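# Set the carton on the raised block, same face up

## Task

Move the carton onto the raised block so that no part of it extends beyond the outer edge of the blue tape outline, and keep the face that was on top at the start on top.

## Robot and tools

Robot: two arms, left_arm and right_arm. left_arm has a left hand, right_arm a right hand, and both hands have five fingers. The scene frame has its origin at table height, midway between the nominal arm bases. +z is up, +x points out over the table, and left_arm is on the +y side. The calibrated bases are at left_arm (+0.001, +0.435, 0) and right_arm (+0.039, -0.406, 0), both turned only slightly about z. A post stands behind the arms. Loose objects may occasionally get nudged.

Hand point: a point fixed to each palm, about 0.05 m in front of it and 0.15 m out from the wrist flange. Its +z runs along the straight fingers and +y points out of the palm. On the right hand +x points away from the thumb; on the left hand +x points toward the thumb. The fingertips sit about 0.06 m behind the point along -y and 0.06-0.07 m beyond it along +z. A wrist bracket on the little-finger side can strike things. With the fingers level, the wrist may hang up to 0.11 m (palm down) or 0.23 m (palm up) below the point.

Row layout (28 numbers, all in [-1, 1], always for both arms):
- 1-6: left_arm dx, dy, dz, rx, ry, rz.
- 7-14: left hand little, ring, middle, index, thumb_bend, thumb_turn, force_limit, speed.
- 15-20: right_arm dx, dy, dz, rx, ry, rz.
- 21-28: right hand, same eight in the same order.

Pose numbers are offsets, not poses. They count from that arm's Hand target at the start of the action or move, along that arm's own base axes. 1.0 means 0.6 m or 180 degrees, and rx, ry, rz form one rotation vector about the Hand target position. All six at 0 asks nothing new of that arm.

Finger numbers are absolute targets: +1 is open or straight, -1 is closed. For thumb_turn, +1 places the thumb beside the palm and -1 in front of it, opposite the fingers; that position grips items about 0.035-0.065 m thick. force_limit maps -1..+1 to about 0-10 N at the fingertip (15 N for the two thumb motors). speed rises from near zero at -1 to full at +0.48 and above. For a gentle grip, close at speed -0.94 or below. To keep a hand unchanged, resend the eight numbers it last executed; before any have run, use hand_measured plus its force_limit and speed.

execute_actions(actions, cameras): actions is a list of actions. Each action is up to 15 rows of 1/30 s, measured from the action's start pose; a short action holds its final row. cameras lists names, ["all"], or []. Images come back only when actions is empty or cameras are requested.

move(target, speed, blend, stop_force, zero, blocking, cameras): target is one 28-number row or up to 15 rows. Every row is an offset from the same starting Hand targets, not from the previous row. speed is in m/s (0.002-3.6, default 0.25); turn rate is capped at twice that in rad/s. blend is the corner rounding in m. stop_force (3-120 N, shared by both arms) ends an arm's path when its wrist sensor feels that much push against the motion. It is unreliable while the hand turns, and it requires the same hand numbers in every row. zero (default true) re-zeroes before the move. blocking=false returns after about 0.5 s and cannot be combined with stop_force. All motion is straight-line, and the move's total time is capped at 10 s. Paths do not avoid obstacles. A path whose wrist would come near an arm's first joint axis is refused, so route around the base.

wait(seconds): lets time pass. stop(): brakes a running move. zoom_image(camera, region[x0,y0,x1,y1]): enlarges part of the latest image, up to 504x504 px. show_instructions(): shows the reference pages. zero_wrist_force(arm): resets the sensor offset. finished_scene(): ends the scene and cannot be undone.

Results: hand positions (m), quat_wxyz and velocities are in each arm's base frame. Hand target is the last commanded pose after clipping, and the next offsets count from it. The hand may settle short of that target; send the missing distance as a further offset. The move: line reports done, off_target, moving, held or fault, plus limits (paced = pose clipped, held = steps withheld). Each arm reports hand_measured, hand_stopped_by (moving, target, force, stalled, fault) and hand_load_n, all in motor order. A load near 0 means the grip is lost. Wrist force and torque are given in end-effector axes, zeroed at the start, with a peak line as well. Joint torques follow joint order. MOTOR HOT appears at 70 °C; at 85 °C the arm brakes for 30-60 s.

Cameras: cam_head_left, cam_head_right, cam_high, cam_low, cam_left_wrist, cam_right_wrist, each 672x504. Calibration is given; fixed cameras use the scene frame, wrist cameras their arm's base frame.

Limits: orientation commands are clipped to within 32 degrees of the measured orientation per step. Joints move at up to 3.14 rad/s. Arm commands lag by about 0.09 s or 0.17-0.22 s, and fast motions overshoot. A clearance check blocks commands that would bring the arms close together, but contact between the arms can still end the scene.

Avoid:
- An outside force near 150 N, or joint torque at its limit (wrist 25.7 N m, shoulder and elbow 138 N m). Either causes a 10 s fault stop.
- Commanding even slightly past a firm contact, since the arms are stiff.
- Fast impacts, slams, drops of even a few mm, and releasing a moving part.
- Excessive finger force, and anything falling or being left off the table (that fails the task).
- Closing one hand on the other.

The result has to stay correct after the robot lets go.

Each tool is called as a command line: name --argument value for each argument, lists and objects as JSON in quotes; but a table of rows of numbers goes row by row, as --pt "numbers of a row", without its own name.

Reference images:

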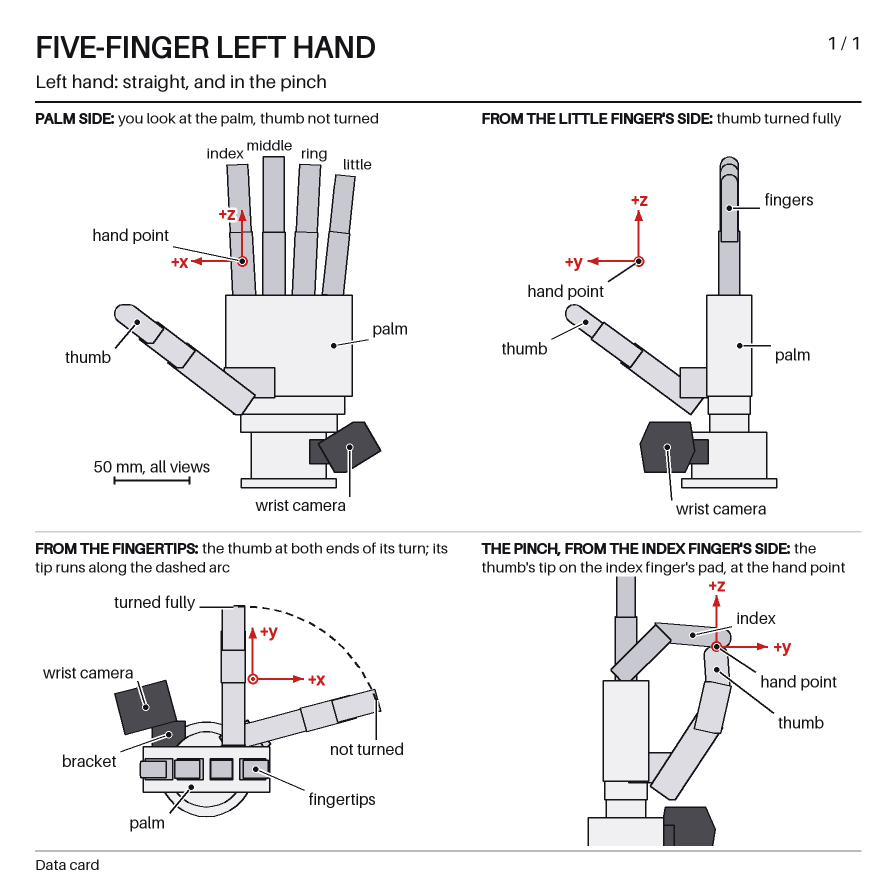

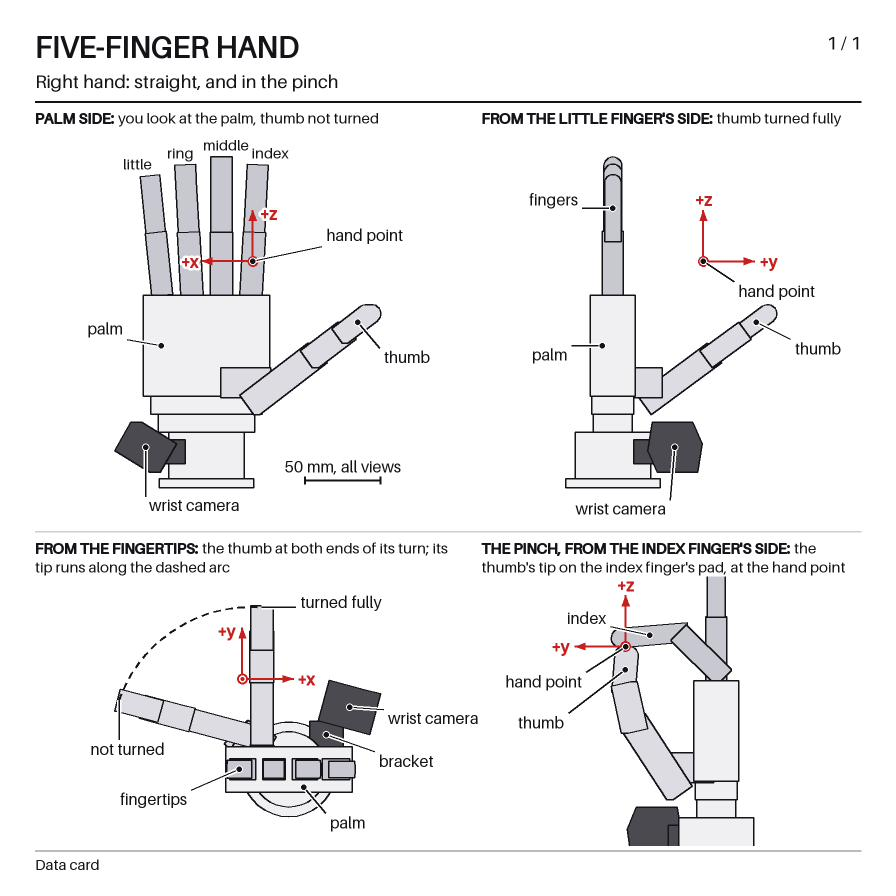

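## Session

execute_actions --actions '[]'

Scene clock: 0.00 s.
left_arm: end_effector_position=(+0.4589, -0.2885, +0.2769) hand_measured=(+1.000, +1.000, +1.000, +1.000, +1.000, +1.000) hand_load_n=(+0.0, +0.0, +0.0, +0.0, +0.0, +0.0) hand_stopped_by=(target, target, target, target, target, target) hand_force_limit=0.00 hand_speed=-0.80 end_effector_quat_wxyz=(-0.261, +0.885, +0.364, -0.127) | right_arm: end_effector_position=(+0.6534, +0.1219, +0.2095) hand_measured=(+1.000, +1.000, +1.000, +1.000, +1.000, +1.000) hand_load_n=(+0.0, +0.0, +0.0, +0.0, +0.0, +0.0) hand_stopped_by=(target, target, target, target, target, target) hand_force_limit=0.00 hand_speed=-0.80 end_effector_quat_wxyz=(-0.007, +0.607, +0.793, +0.049)
Joint positions: left_arm=[2.729 -2.364 -0.764 0.991 -1.745 0.327] | right_arm=[-0.033 -0.855 0.912 1.467 1.483 -0.295]
Joint velocities: within noise
Joint torques (N m): no reading
Wrist force (N): no reading
Wrist torque (N m): no reading
Wrist force, peak (N): no reading
Hand target: left_arm +0.4589, -0.2885, +0.2769; -0.261, +0.885, +0.364, -0.127 | right_arm +0.6534, +0.1219, +0.2095; -0.007, +0.607, +0.793, +0.049

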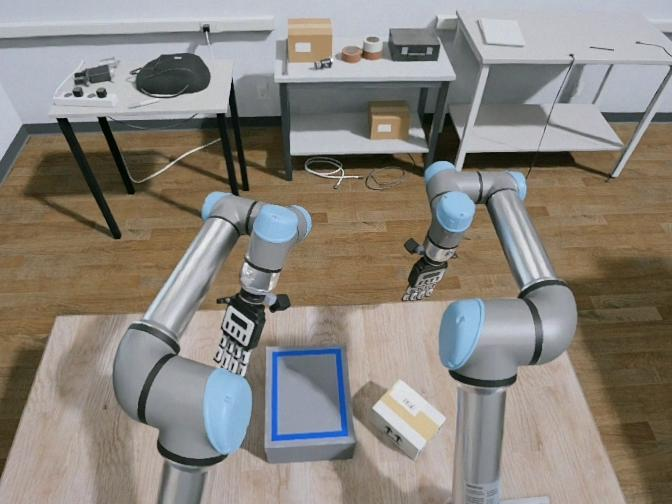

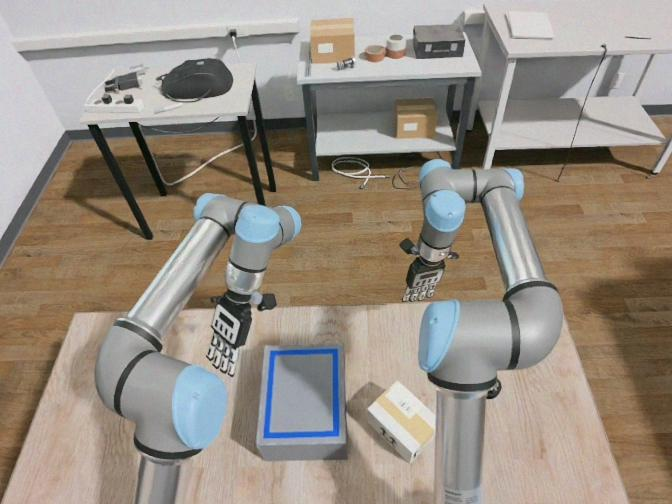

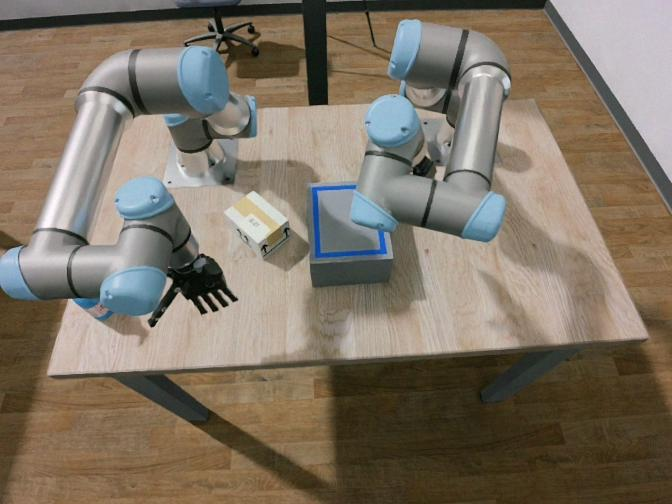

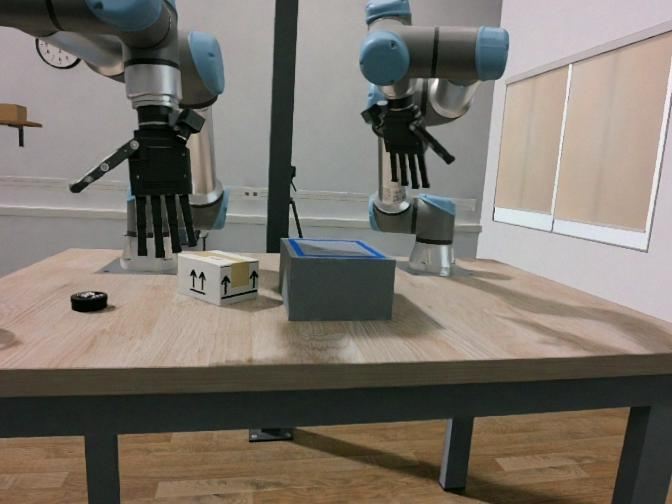

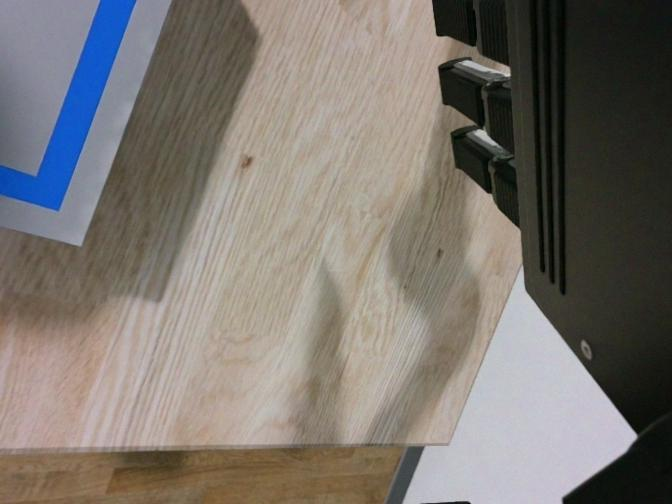

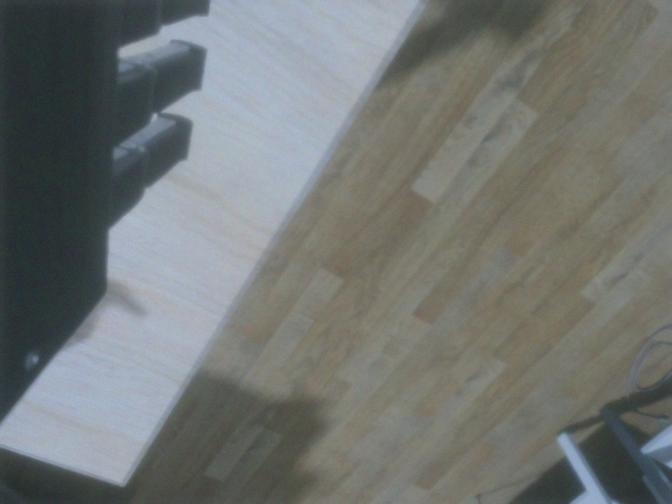

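zoom_image --camera "cam_high" --region '[200, 170, 410, 300]'

zoom_image --camera "cam_low" --region '[160, 220, 410, 340]'

zoom_image --camera "cam_head_left" --region '[250, 330, 460, 480]'

zoom_image --camera "cam_head_right" --region '[240, 330, 450, 480]'

Scaled by 2.400.

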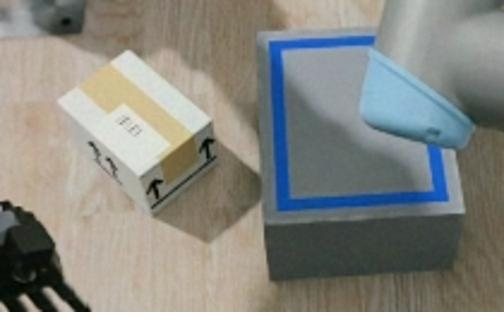

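Scaled by 2.016.

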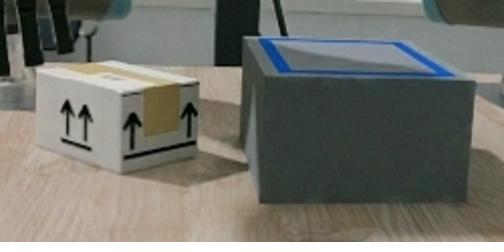

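Scaled by 2.400.

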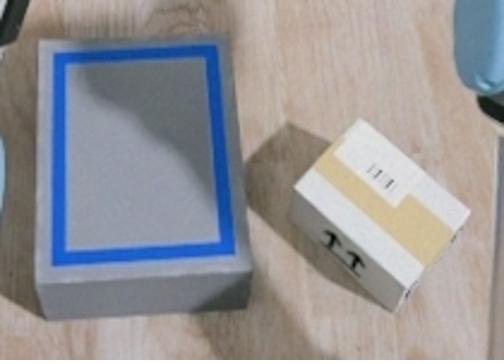

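Scaled by 2.400.

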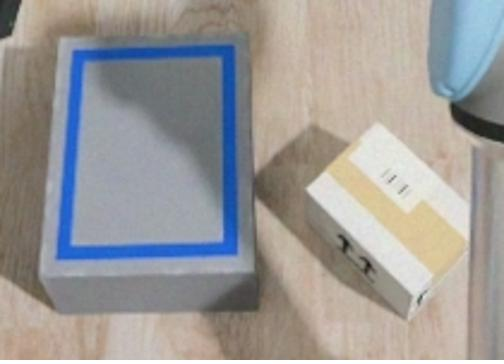

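zoom_image --camera "cam_low" --region '[170, 240, 270, 315]'

zoom_image --camera "cam_high" --region '[215, 180, 305, 270]'

zoom_image --camera "cam_low" --region '[270, 230, 410, 330]'

Scaled by 5.040.

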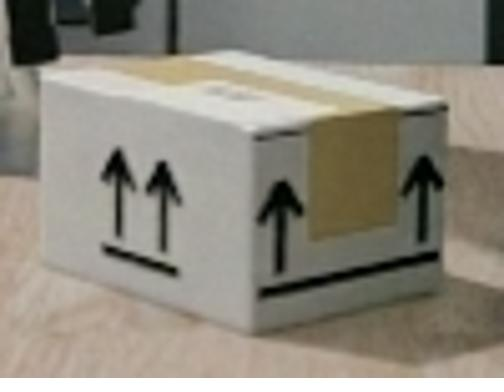

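Scaled by 5.600.

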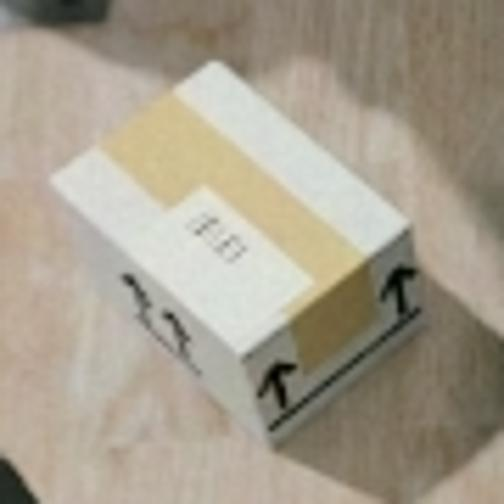

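Scaled by 3.600.

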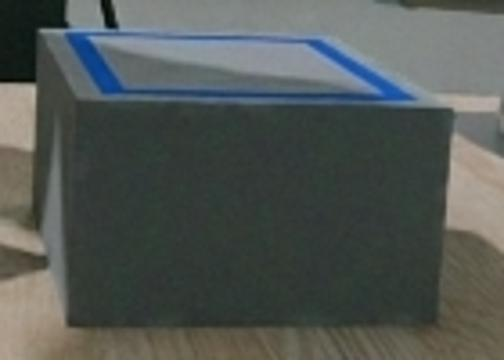

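zoom_image --camera "cam_high" --region '[295, 175, 405, 295]'

zoom_image --camera "cam_head_left" --region '[255, 335, 365, 470]'

zoom_image --camera "cam_head_right" --region '[245, 335, 355, 470]'

zoom_image --camera "cam_head_left" --region '[365, 370, 455, 465]'

Scaled by 4.200.

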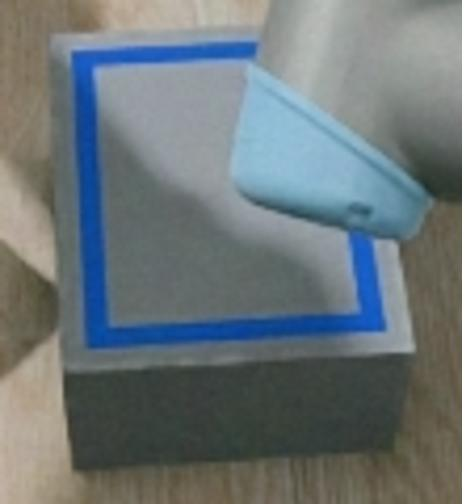

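Scaled by 3.733.

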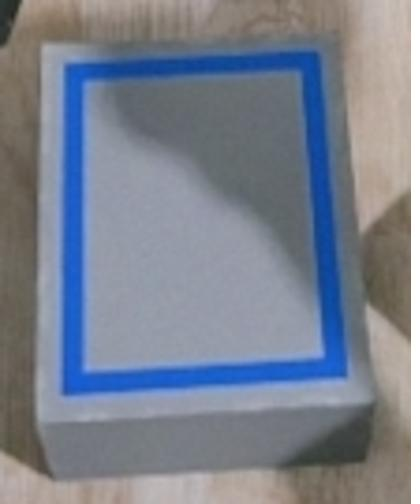

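Scaled by 3.733.

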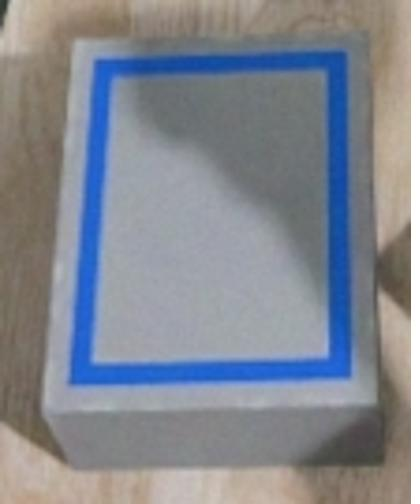

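Scaled by 5.305.

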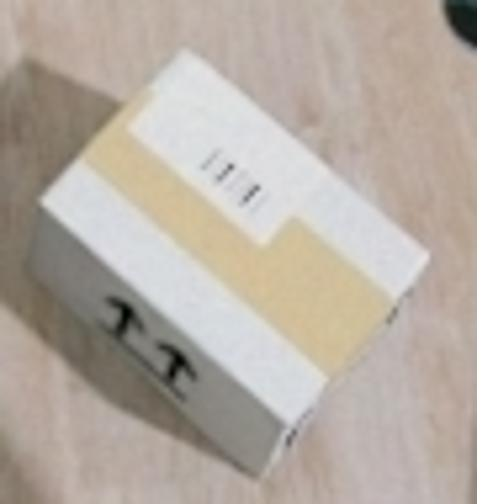

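move --pt "-0.2797 -0.4788 0.0385 -0.2125 -0.2098 -0.0222 1 1 1 1 1 1 0 -0.8 0 0 0 0 0 0 1 1 1 1 1 1 0 -0.8" --speed 0.25 --cameras '["cam_high","cam_head_right"]'

Scene clock: 19.73 s.
left_arm: end_effector_position=(+0.2911, -0.5757, +0.3000) hand_measured=(+1.000, +1.000, +1.000, +1.000, +1.000, +1.000) hand_load_n=(+0.0, +0.0, +0.0, +0.0, +0.0, +0.0) hand_stopped_by=(target, target, target, target, target, target) hand_force_limit=0.00 hand_speed=-0.80 end_effector_quat_wxyz=(+0.163, +0.925, +0.337, +0.060) | right_arm: end_effector_position=(+0.6534, +0.1219, +0.2095) hand_measured=(+1.000, +1.000, +1.000, +1.000, +1.000, +1.000) hand_load_n=(+0.0, +0.0, +0.0, +0.0, +0.0, +0.0) hand_stopped_by=(target, target, target, target, target, target) hand_force_limit=0.00 hand_speed=-0.80 end_effector_quat_wxyz=(-0.007, +0.607, +0.793, +0.049)
Joint positions: left_arm=[2.178 -2.066 -1.044 1.887 -1.603 -0.086] | right_arm=[-0.033 -0.855 0.912 1.467 1.483 -0.295]
Joint torques (N m): left_arm=[-9.93 30.58 11.23 -0.44 -2.17 -1.29] | right_arm=[-1.29 -49.15 -19 2.69 -0.19 0.19]
Wrist force (N): left_arm=[0.2 0.9 -0.2] | right_arm=[0.4 -0.3 -0.1]
Wrist torque (N m): left_arm=[0.14 -0.01 0.03] | right_arm=[-0.04 -0.05 0.01]
Wrist force, peak (N): left_arm=[0.5 1.1 -0.3] | right_arm=[0.0 -0.6 -0.4]
Hand target: left_arm +0.2911, -0.5758, +0.3000; +0.163, +0.925, +0.337, +0.060 | right_arm +0.6534, +0.1219, +0.2095; -0.007, +0.607, +0.793, +0.049
Off the commanded pose: left_arm 0.000 m, 0 deg | right_arm 0.000 m, 0 deg.
move: done
Images, in order (width x height): cam_head_right 672x504, cam_high 672x504.

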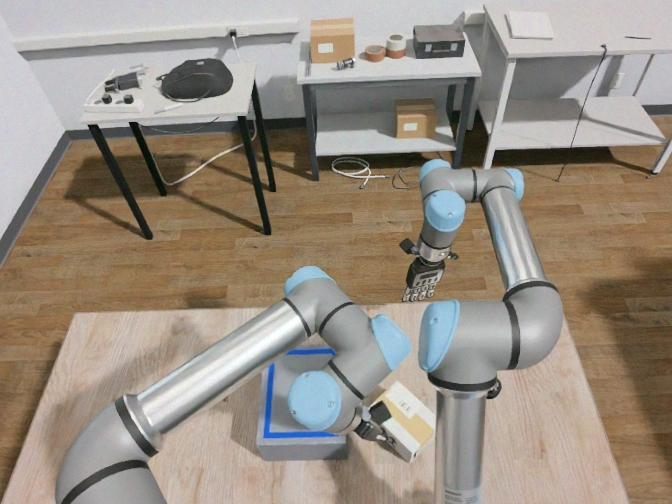

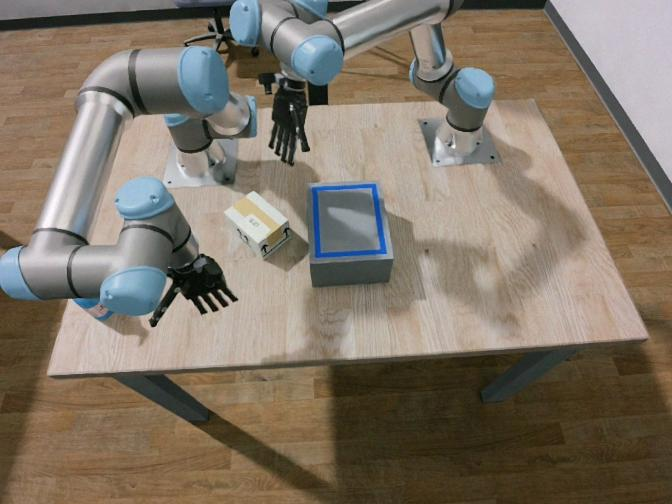

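move --pt "0 0 0 0 0 0 1 1 1 1 1 1 0 -0.8 -0.4657 0.0807 0.1508 0.0943 -0.0556 0.6398 1 1 1 1 1 1 0 -0.8" --speed 0.25 --cameras '["all"]'

Scene clock: 24.63 s.
left_arm: end_effector_position=(+0.2911, -0.5758, +0.3000) hand_measured=(+1.000, +1.000, +1.000, +1.000, +1.000, +1.000) hand_load_n=(+0.0, +0.0, +0.0, +0.0, +0.0, +0.0) hand_stopped_by=(target, target, target, target, target, target) hand_force_limit=0.00 hand_speed=-0.80 end_effector_quat_wxyz=(+0.163, +0.925, +0.337, +0.060) | right_arm: end_effector_position=(+0.3740, +0.1703, +0.3000) hand_measured=(+1.000, +1.000, +1.000, +1.000, +1.000, +1.000) hand_load_n=(+0.0, +0.0, +0.0, +0.0, +0.0, +0.0) hand_stopped_by=(target, target, target, target, target, target) hand_force_limit=0.00 hand_speed=-0.80 end_effector_quat_wxyz=(-0.062, -0.352, +0.920, +0.163)
Joint positions: left_arm=[2.178 -2.066 -1.044 1.887 -1.603 -0.086] | right_arm=[-0.204 -1.237 1.437 1.657 1.366 -2.536]
Joint torques (N m): left_arm=[-10.3 30.66 12.37 -0.54 -2.08 -1.08] | right_arm=[8.48 -43.41 -9.68 5.73 0.91 -1.35]
Wrist force (N): left_arm=[0.3 0.9 -0.2] | right_arm=[-0.3 -0.4 -0.9]
Wrist torque (N m): left_arm=[0.15 -0.02 0.03] | right_arm=[-0.13 0.08 0.02]
Wrist force, peak (N): left_arm=[0.3 1.0 -0.5] | right_arm=[-0.5 -0.7 -0.8]
Hand target: left_arm +0.2911, -0.5758, +0.3000; +0.163, +0.925, +0.337, +0.060 | right_arm +0.3740, +0.1703, +0.3000; -0.062, -0.352, +0.920, +0.163
Off the commanded pose: left_arm 0.000 m, 0 deg | right_arm 0.000 m, 0 deg.
move: done
cam_left_wrist: T_world_to_cam=[[-0.37866, 0.88149, -0.28213, 0.69701], [0.67817, 0.47169, 0.56356, -0.08834], [0.62985, 0.02207, -0.77641, 0.17966]] pos_world=[0.21068, -0.5767, 0.38592]
cam_right_wrist: T_world_to_cam=[[-0.81907, 0.49382, 0.29202, 0.13795], [0.5656, 0.60985, 0.55513, -0.47983], [0.09604, 0.61986, -0.77881, 0.20233]] pos_world=[0.36495, 0.09909, 0.38366]

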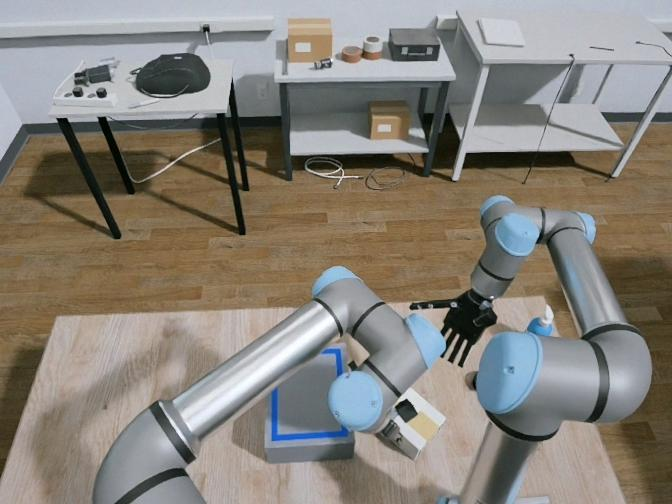

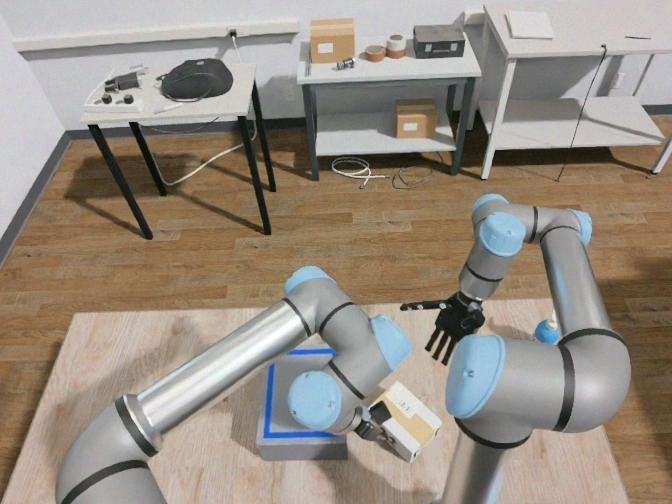

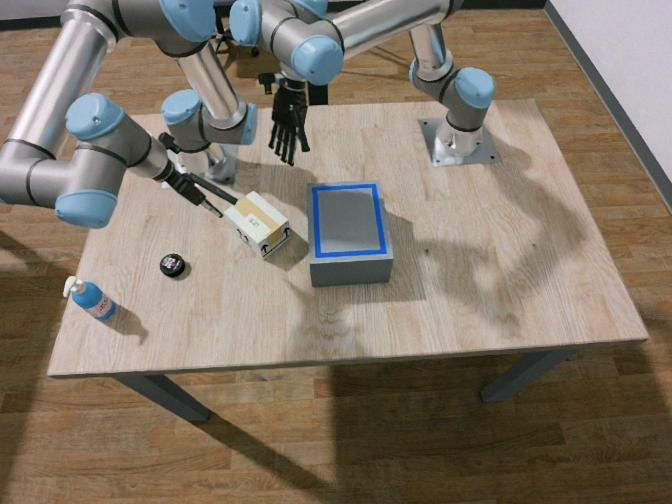

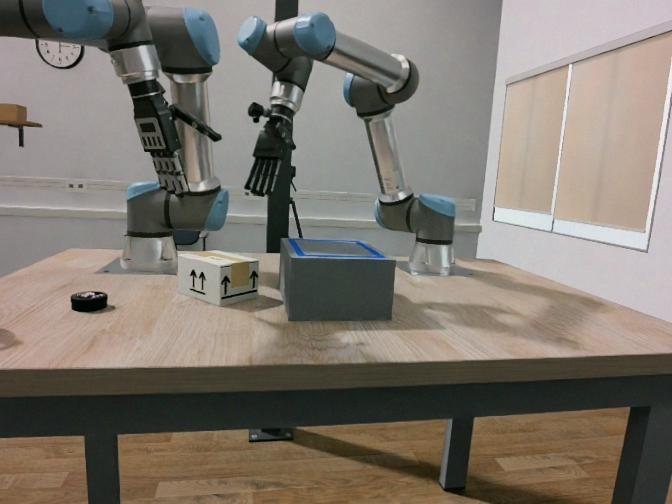

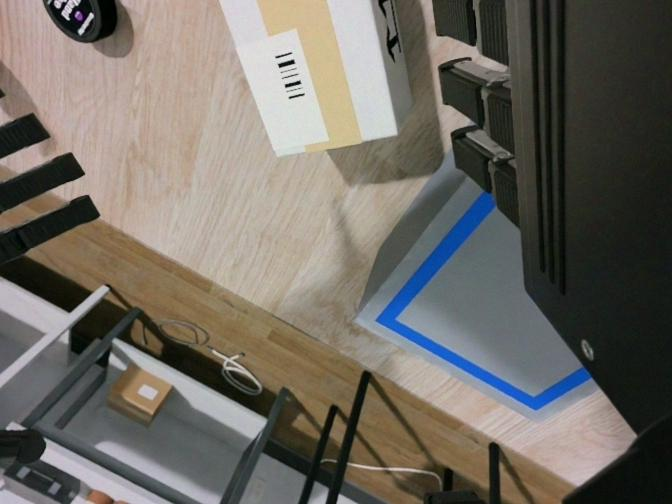

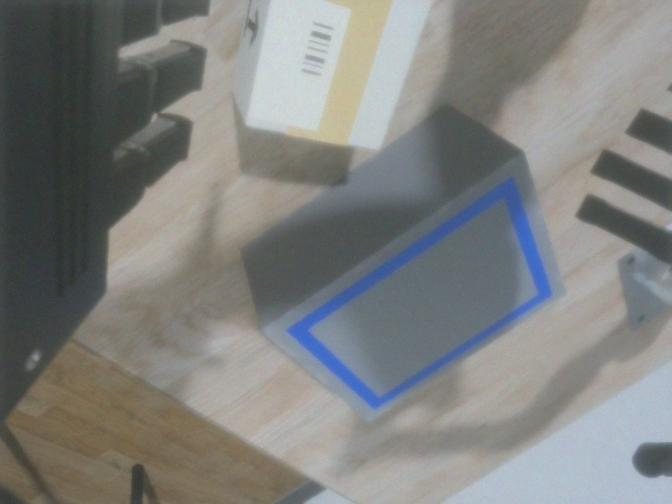

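move --pt "0.0214 -0.0255 -0.2333 0 0 0 1 1 1 1 1 1 0 -0.8 -0.0223 0.0248 -0.2333 0 0 0 1 1 1 1 1 1 0 -0.8" --speed 0.15 --cameras '["all"]'

Scene clock: 26.77 s.
left_arm: end_effector_position=(+0.3039, -0.5911, +0.1601) hand_measured=(+1.000, +1.000, +1.000, +1.000, +1.000, +1.000) hand_load_n=(+0.0, +0.0, +0.0, +0.0, +0.0, +0.0) hand_stopped_by=(target, target, target, target, target, target) hand_force_limit=0.00 hand_speed=-0.80 end_effector_quat_wxyz=(+0.163, +0.925, +0.337, +0.060) | right_arm: end_effector_position=(+0.3606, +0.1852, +0.1601) hand_measured=(+1.000, +1.000, +1.000, +1.000, +1.000, +1.000) hand_load_n=(+0.0, +0.0, +0.0, +0.0, +0.0, +0.0) hand_stopped_by=(target, target, target, target, target, target) hand_force_limit=0.00 hand_speed=-0.80 end_effector_quat_wxyz=(-0.062, -0.352, +0.920, +0.163)
Joint positions: left_arm=[2.181 -2.16 -1.258 2.195 -1.601 -0.083] | right_arm=[-0.176 -1.144 1.687 1.308 1.358 -2.509]
Joint torques (N m): left_arm=[10.58 33.5 10.91 -0.61 2.04 1.38] | right_arm=[7.86 -23.38 -7.54 -0.08 -1.4 1.46]
Wrist force (N): left_arm=[0.1 1.2 -0.2] | right_arm=[0.1 0.2 -0.1]
Wrist torque (N m): left_arm=[0.16 -0.01 -0.10] | right_arm=[-0.10 -0.05 -0.08]
Wrist force, peak (N): left_arm=[0.4 1.5 -0.1] | right_arm=[0.1 0.1 -1.7]
Hand target: left_arm +0.3039, -0.5911, +0.1600; +0.163, +0.925, +0.337, +0.060 | right_arm +0.3606, +0.1852, +0.1600; -0.062, -0.352, +0.920, +0.163
Off the commanded pose: left_arm 0.000 m, 0 deg | right_arm 0.000 m, 0 deg.
move: done
cam_left_wrist: T_world_to_cam=[[-0.37866, 0.88149, -0.28213, 0.67591], [0.67817, 0.47169, 0.56356, -0.01103], [0.62985, 0.02207, -0.77641, 0.06326]] pos_world=[0.22358, -0.592, 0.24602]
cam_right_wrist: T_world_to_cam=[[-0.81923, 0.49352, 0.29208, 0.16055], [0.5654, 0.60997, 0.55521, -0.40363], [0.09585, 0.61998, -0.77874, 0.08546]] pos_world=[0.35155, 0.11399, 0.24376]

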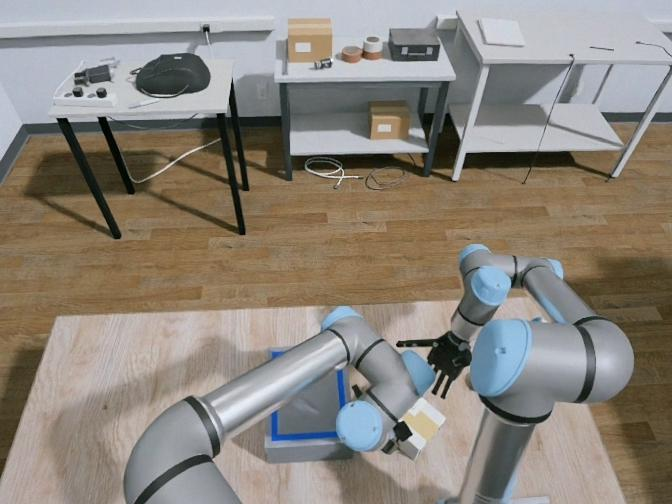

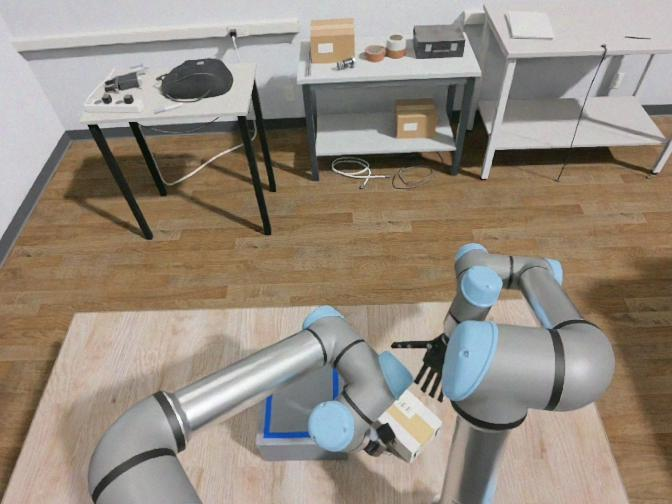

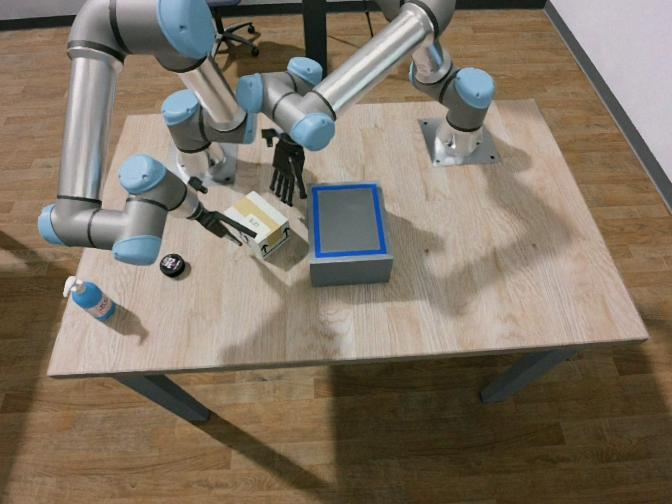

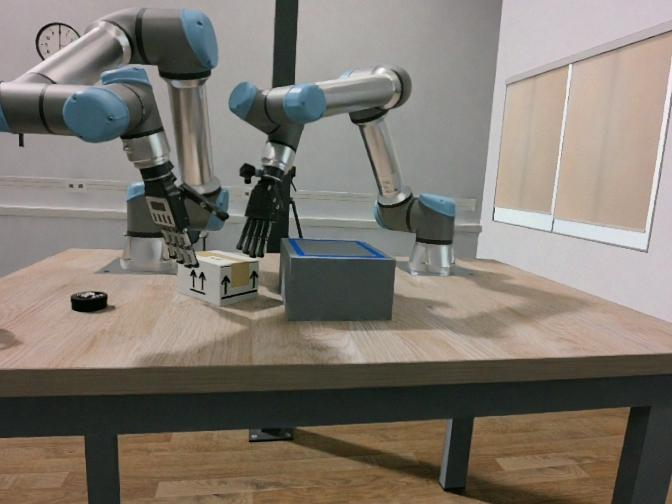

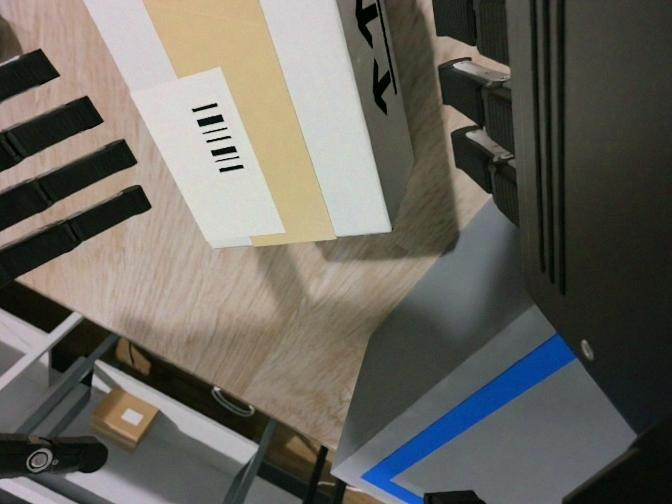

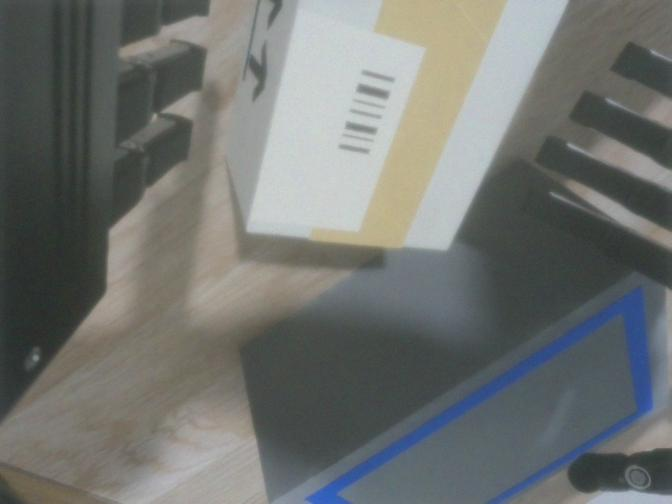

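move --pt "0 0 -0.0667 0 0 0 1 1 1 1 1 1 0 -0.8 0.005 0.0045 -0.0667 0 0 0 1 1 1 1 1 1 0 -0.8" --speed 0.06 --cameras '["all"]'

zoom_image --camera "cam_low" --region '[140, 180, 300, 320]'

zoom_image --camera "cam_high" --region '[190, 120, 330, 270]'

Scene clock: 29.77 s.
left_arm: end_effector_position=(+0.3039, -0.5911, +0.1201) hand_measured=(+1.000, +1.000, +1.000, +1.000, +1.000, +1.000) hand_load_n=(+0.0, +0.0, +0.0, +0.0, +0.0, +0.0) hand_stopped_by=(target, target, target, target, target, target) hand_force_limit=0.00 hand_speed=-0.80 end_effector_quat_wxyz=(+0.163, +0.925, +0.337, +0.060) | right_arm: end_effector_position=(+0.3636, +0.1879, +0.1201) hand_measured=(+1.000, +1.000, +1.000, +1.000, +1.000, +1.000) hand_load_n=(+0.0, +0.0, +0.0, +0.0, +0.0, +0.0) hand_stopped_by=(target, target, target, target, target, target) hand_force_limit=0.00 hand_speed=-0.80 end_effector_quat_wxyz=(-0.062, -0.352, +0.920, +0.163)
Joint positions: left_arm=[2.181 -2.191 -1.315 2.282 -1.601 -0.083] | right_arm=[-0.168 -1.085 1.716 1.219 1.355 -2.501]
Joint torques (N m): left_arm=[8.43 34.16 10.62 -0.57 1.02 -0.35] | right_arm=[7.91 -26.25 -6.37 0.26 -1.6 1.46]
Wrist force (N): left_arm=[0.0 0.5 -0.4] | right_arm=[0.2 0.0 0.1]
Wrist torque (N m): left_arm=[0.05 -0.01 -0.11] | right_arm=[-0.14 -0.05 -0.06]
Wrist force, peak (N): left_arm=[0.1 1.5 -0.4] | right_arm=[0.3 0.4 -0.3]
Hand target: left_arm +0.3039, -0.5911, +0.1200; +0.163, +0.925, +0.337, +0.060 | right_arm +0.3636, +0.1879, +0.1200; -0.062, -0.352, +0.920, +0.163
Off the commanded pose: left_arm 0.000 m, 0 deg | right_arm 0.000 m, 0 deg.
move: done
cam_left_wrist: T_world_to_cam=[[-0.37872, 0.88145, -0.28218, 0.66462], [0.67813, 0.47177, 0.56354, 0.01157], [0.62985, 0.02207, -0.77641, 0.0322]] pos_world=[0.22358, -0.592, 0.20602]
cam_right_wrist: T_world_to_cam=[[-0.81923, 0.49352, 0.29208, 0.17327], [0.5654, 0.60997, 0.55521, -0.38471], [0.09585, 0.61998, -0.77874, 0.05236]] pos_world=[0.35445, 0.11669, 0.20376]

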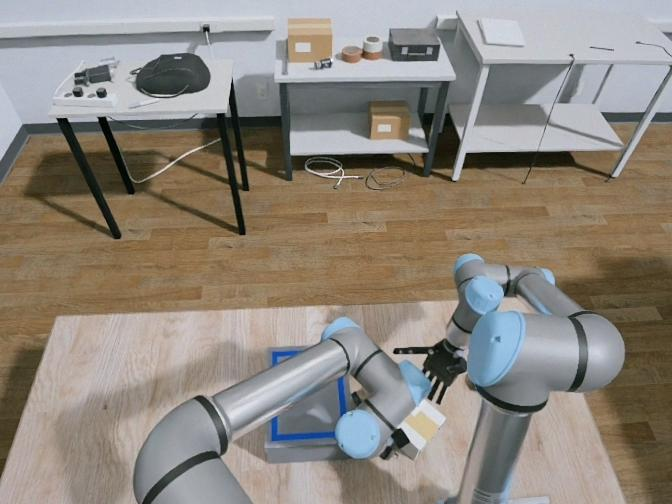

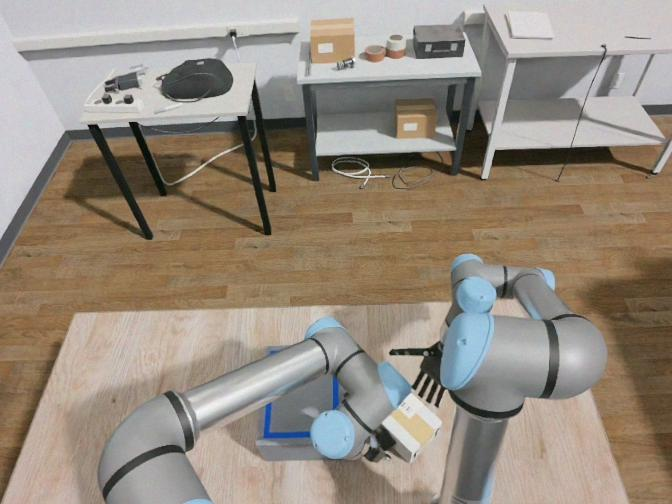

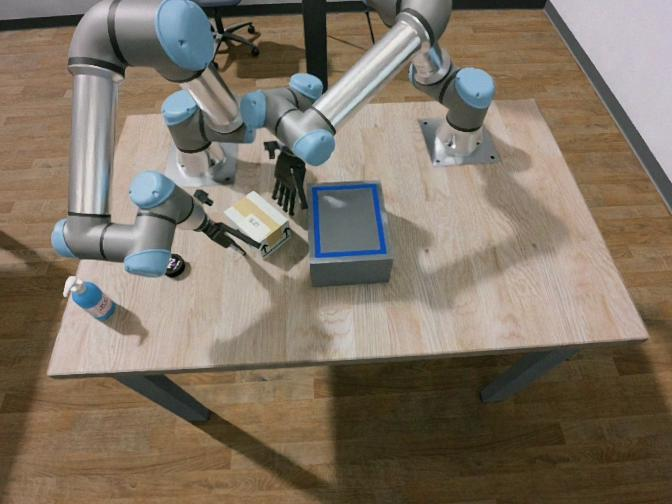

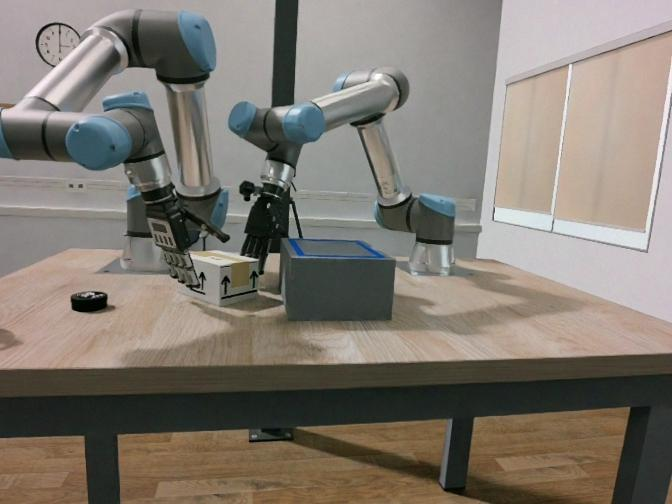

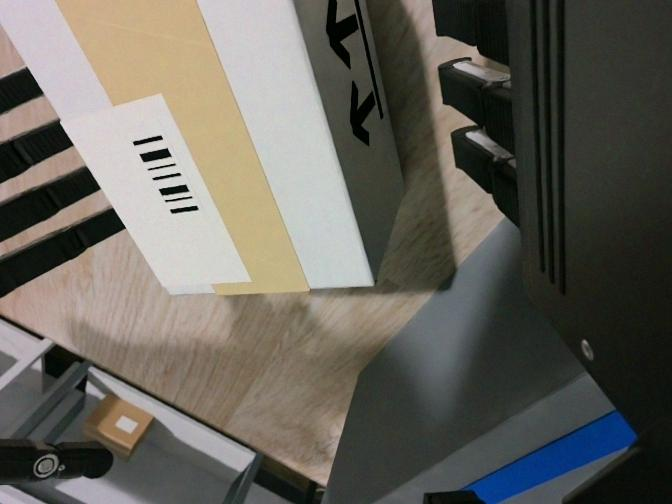

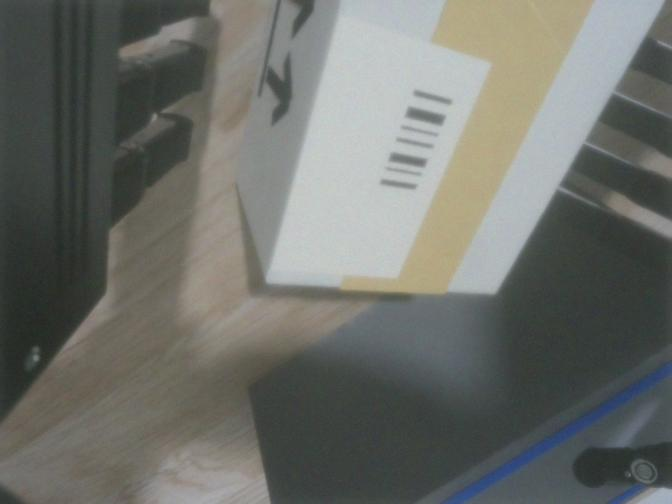

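Scaled by 3.150.

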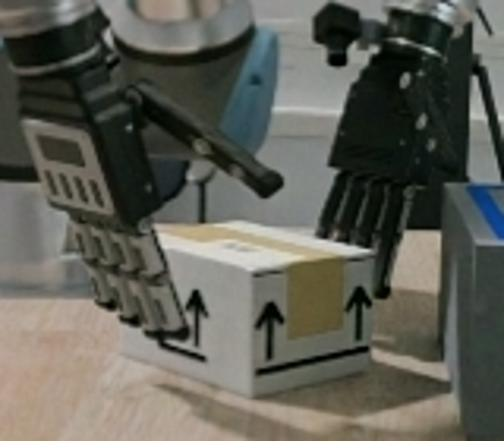

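Scaled by 3.360.

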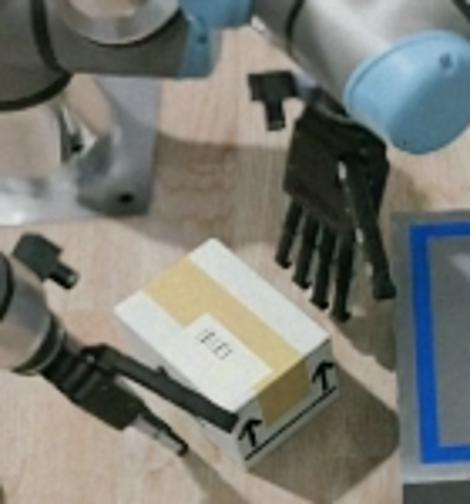

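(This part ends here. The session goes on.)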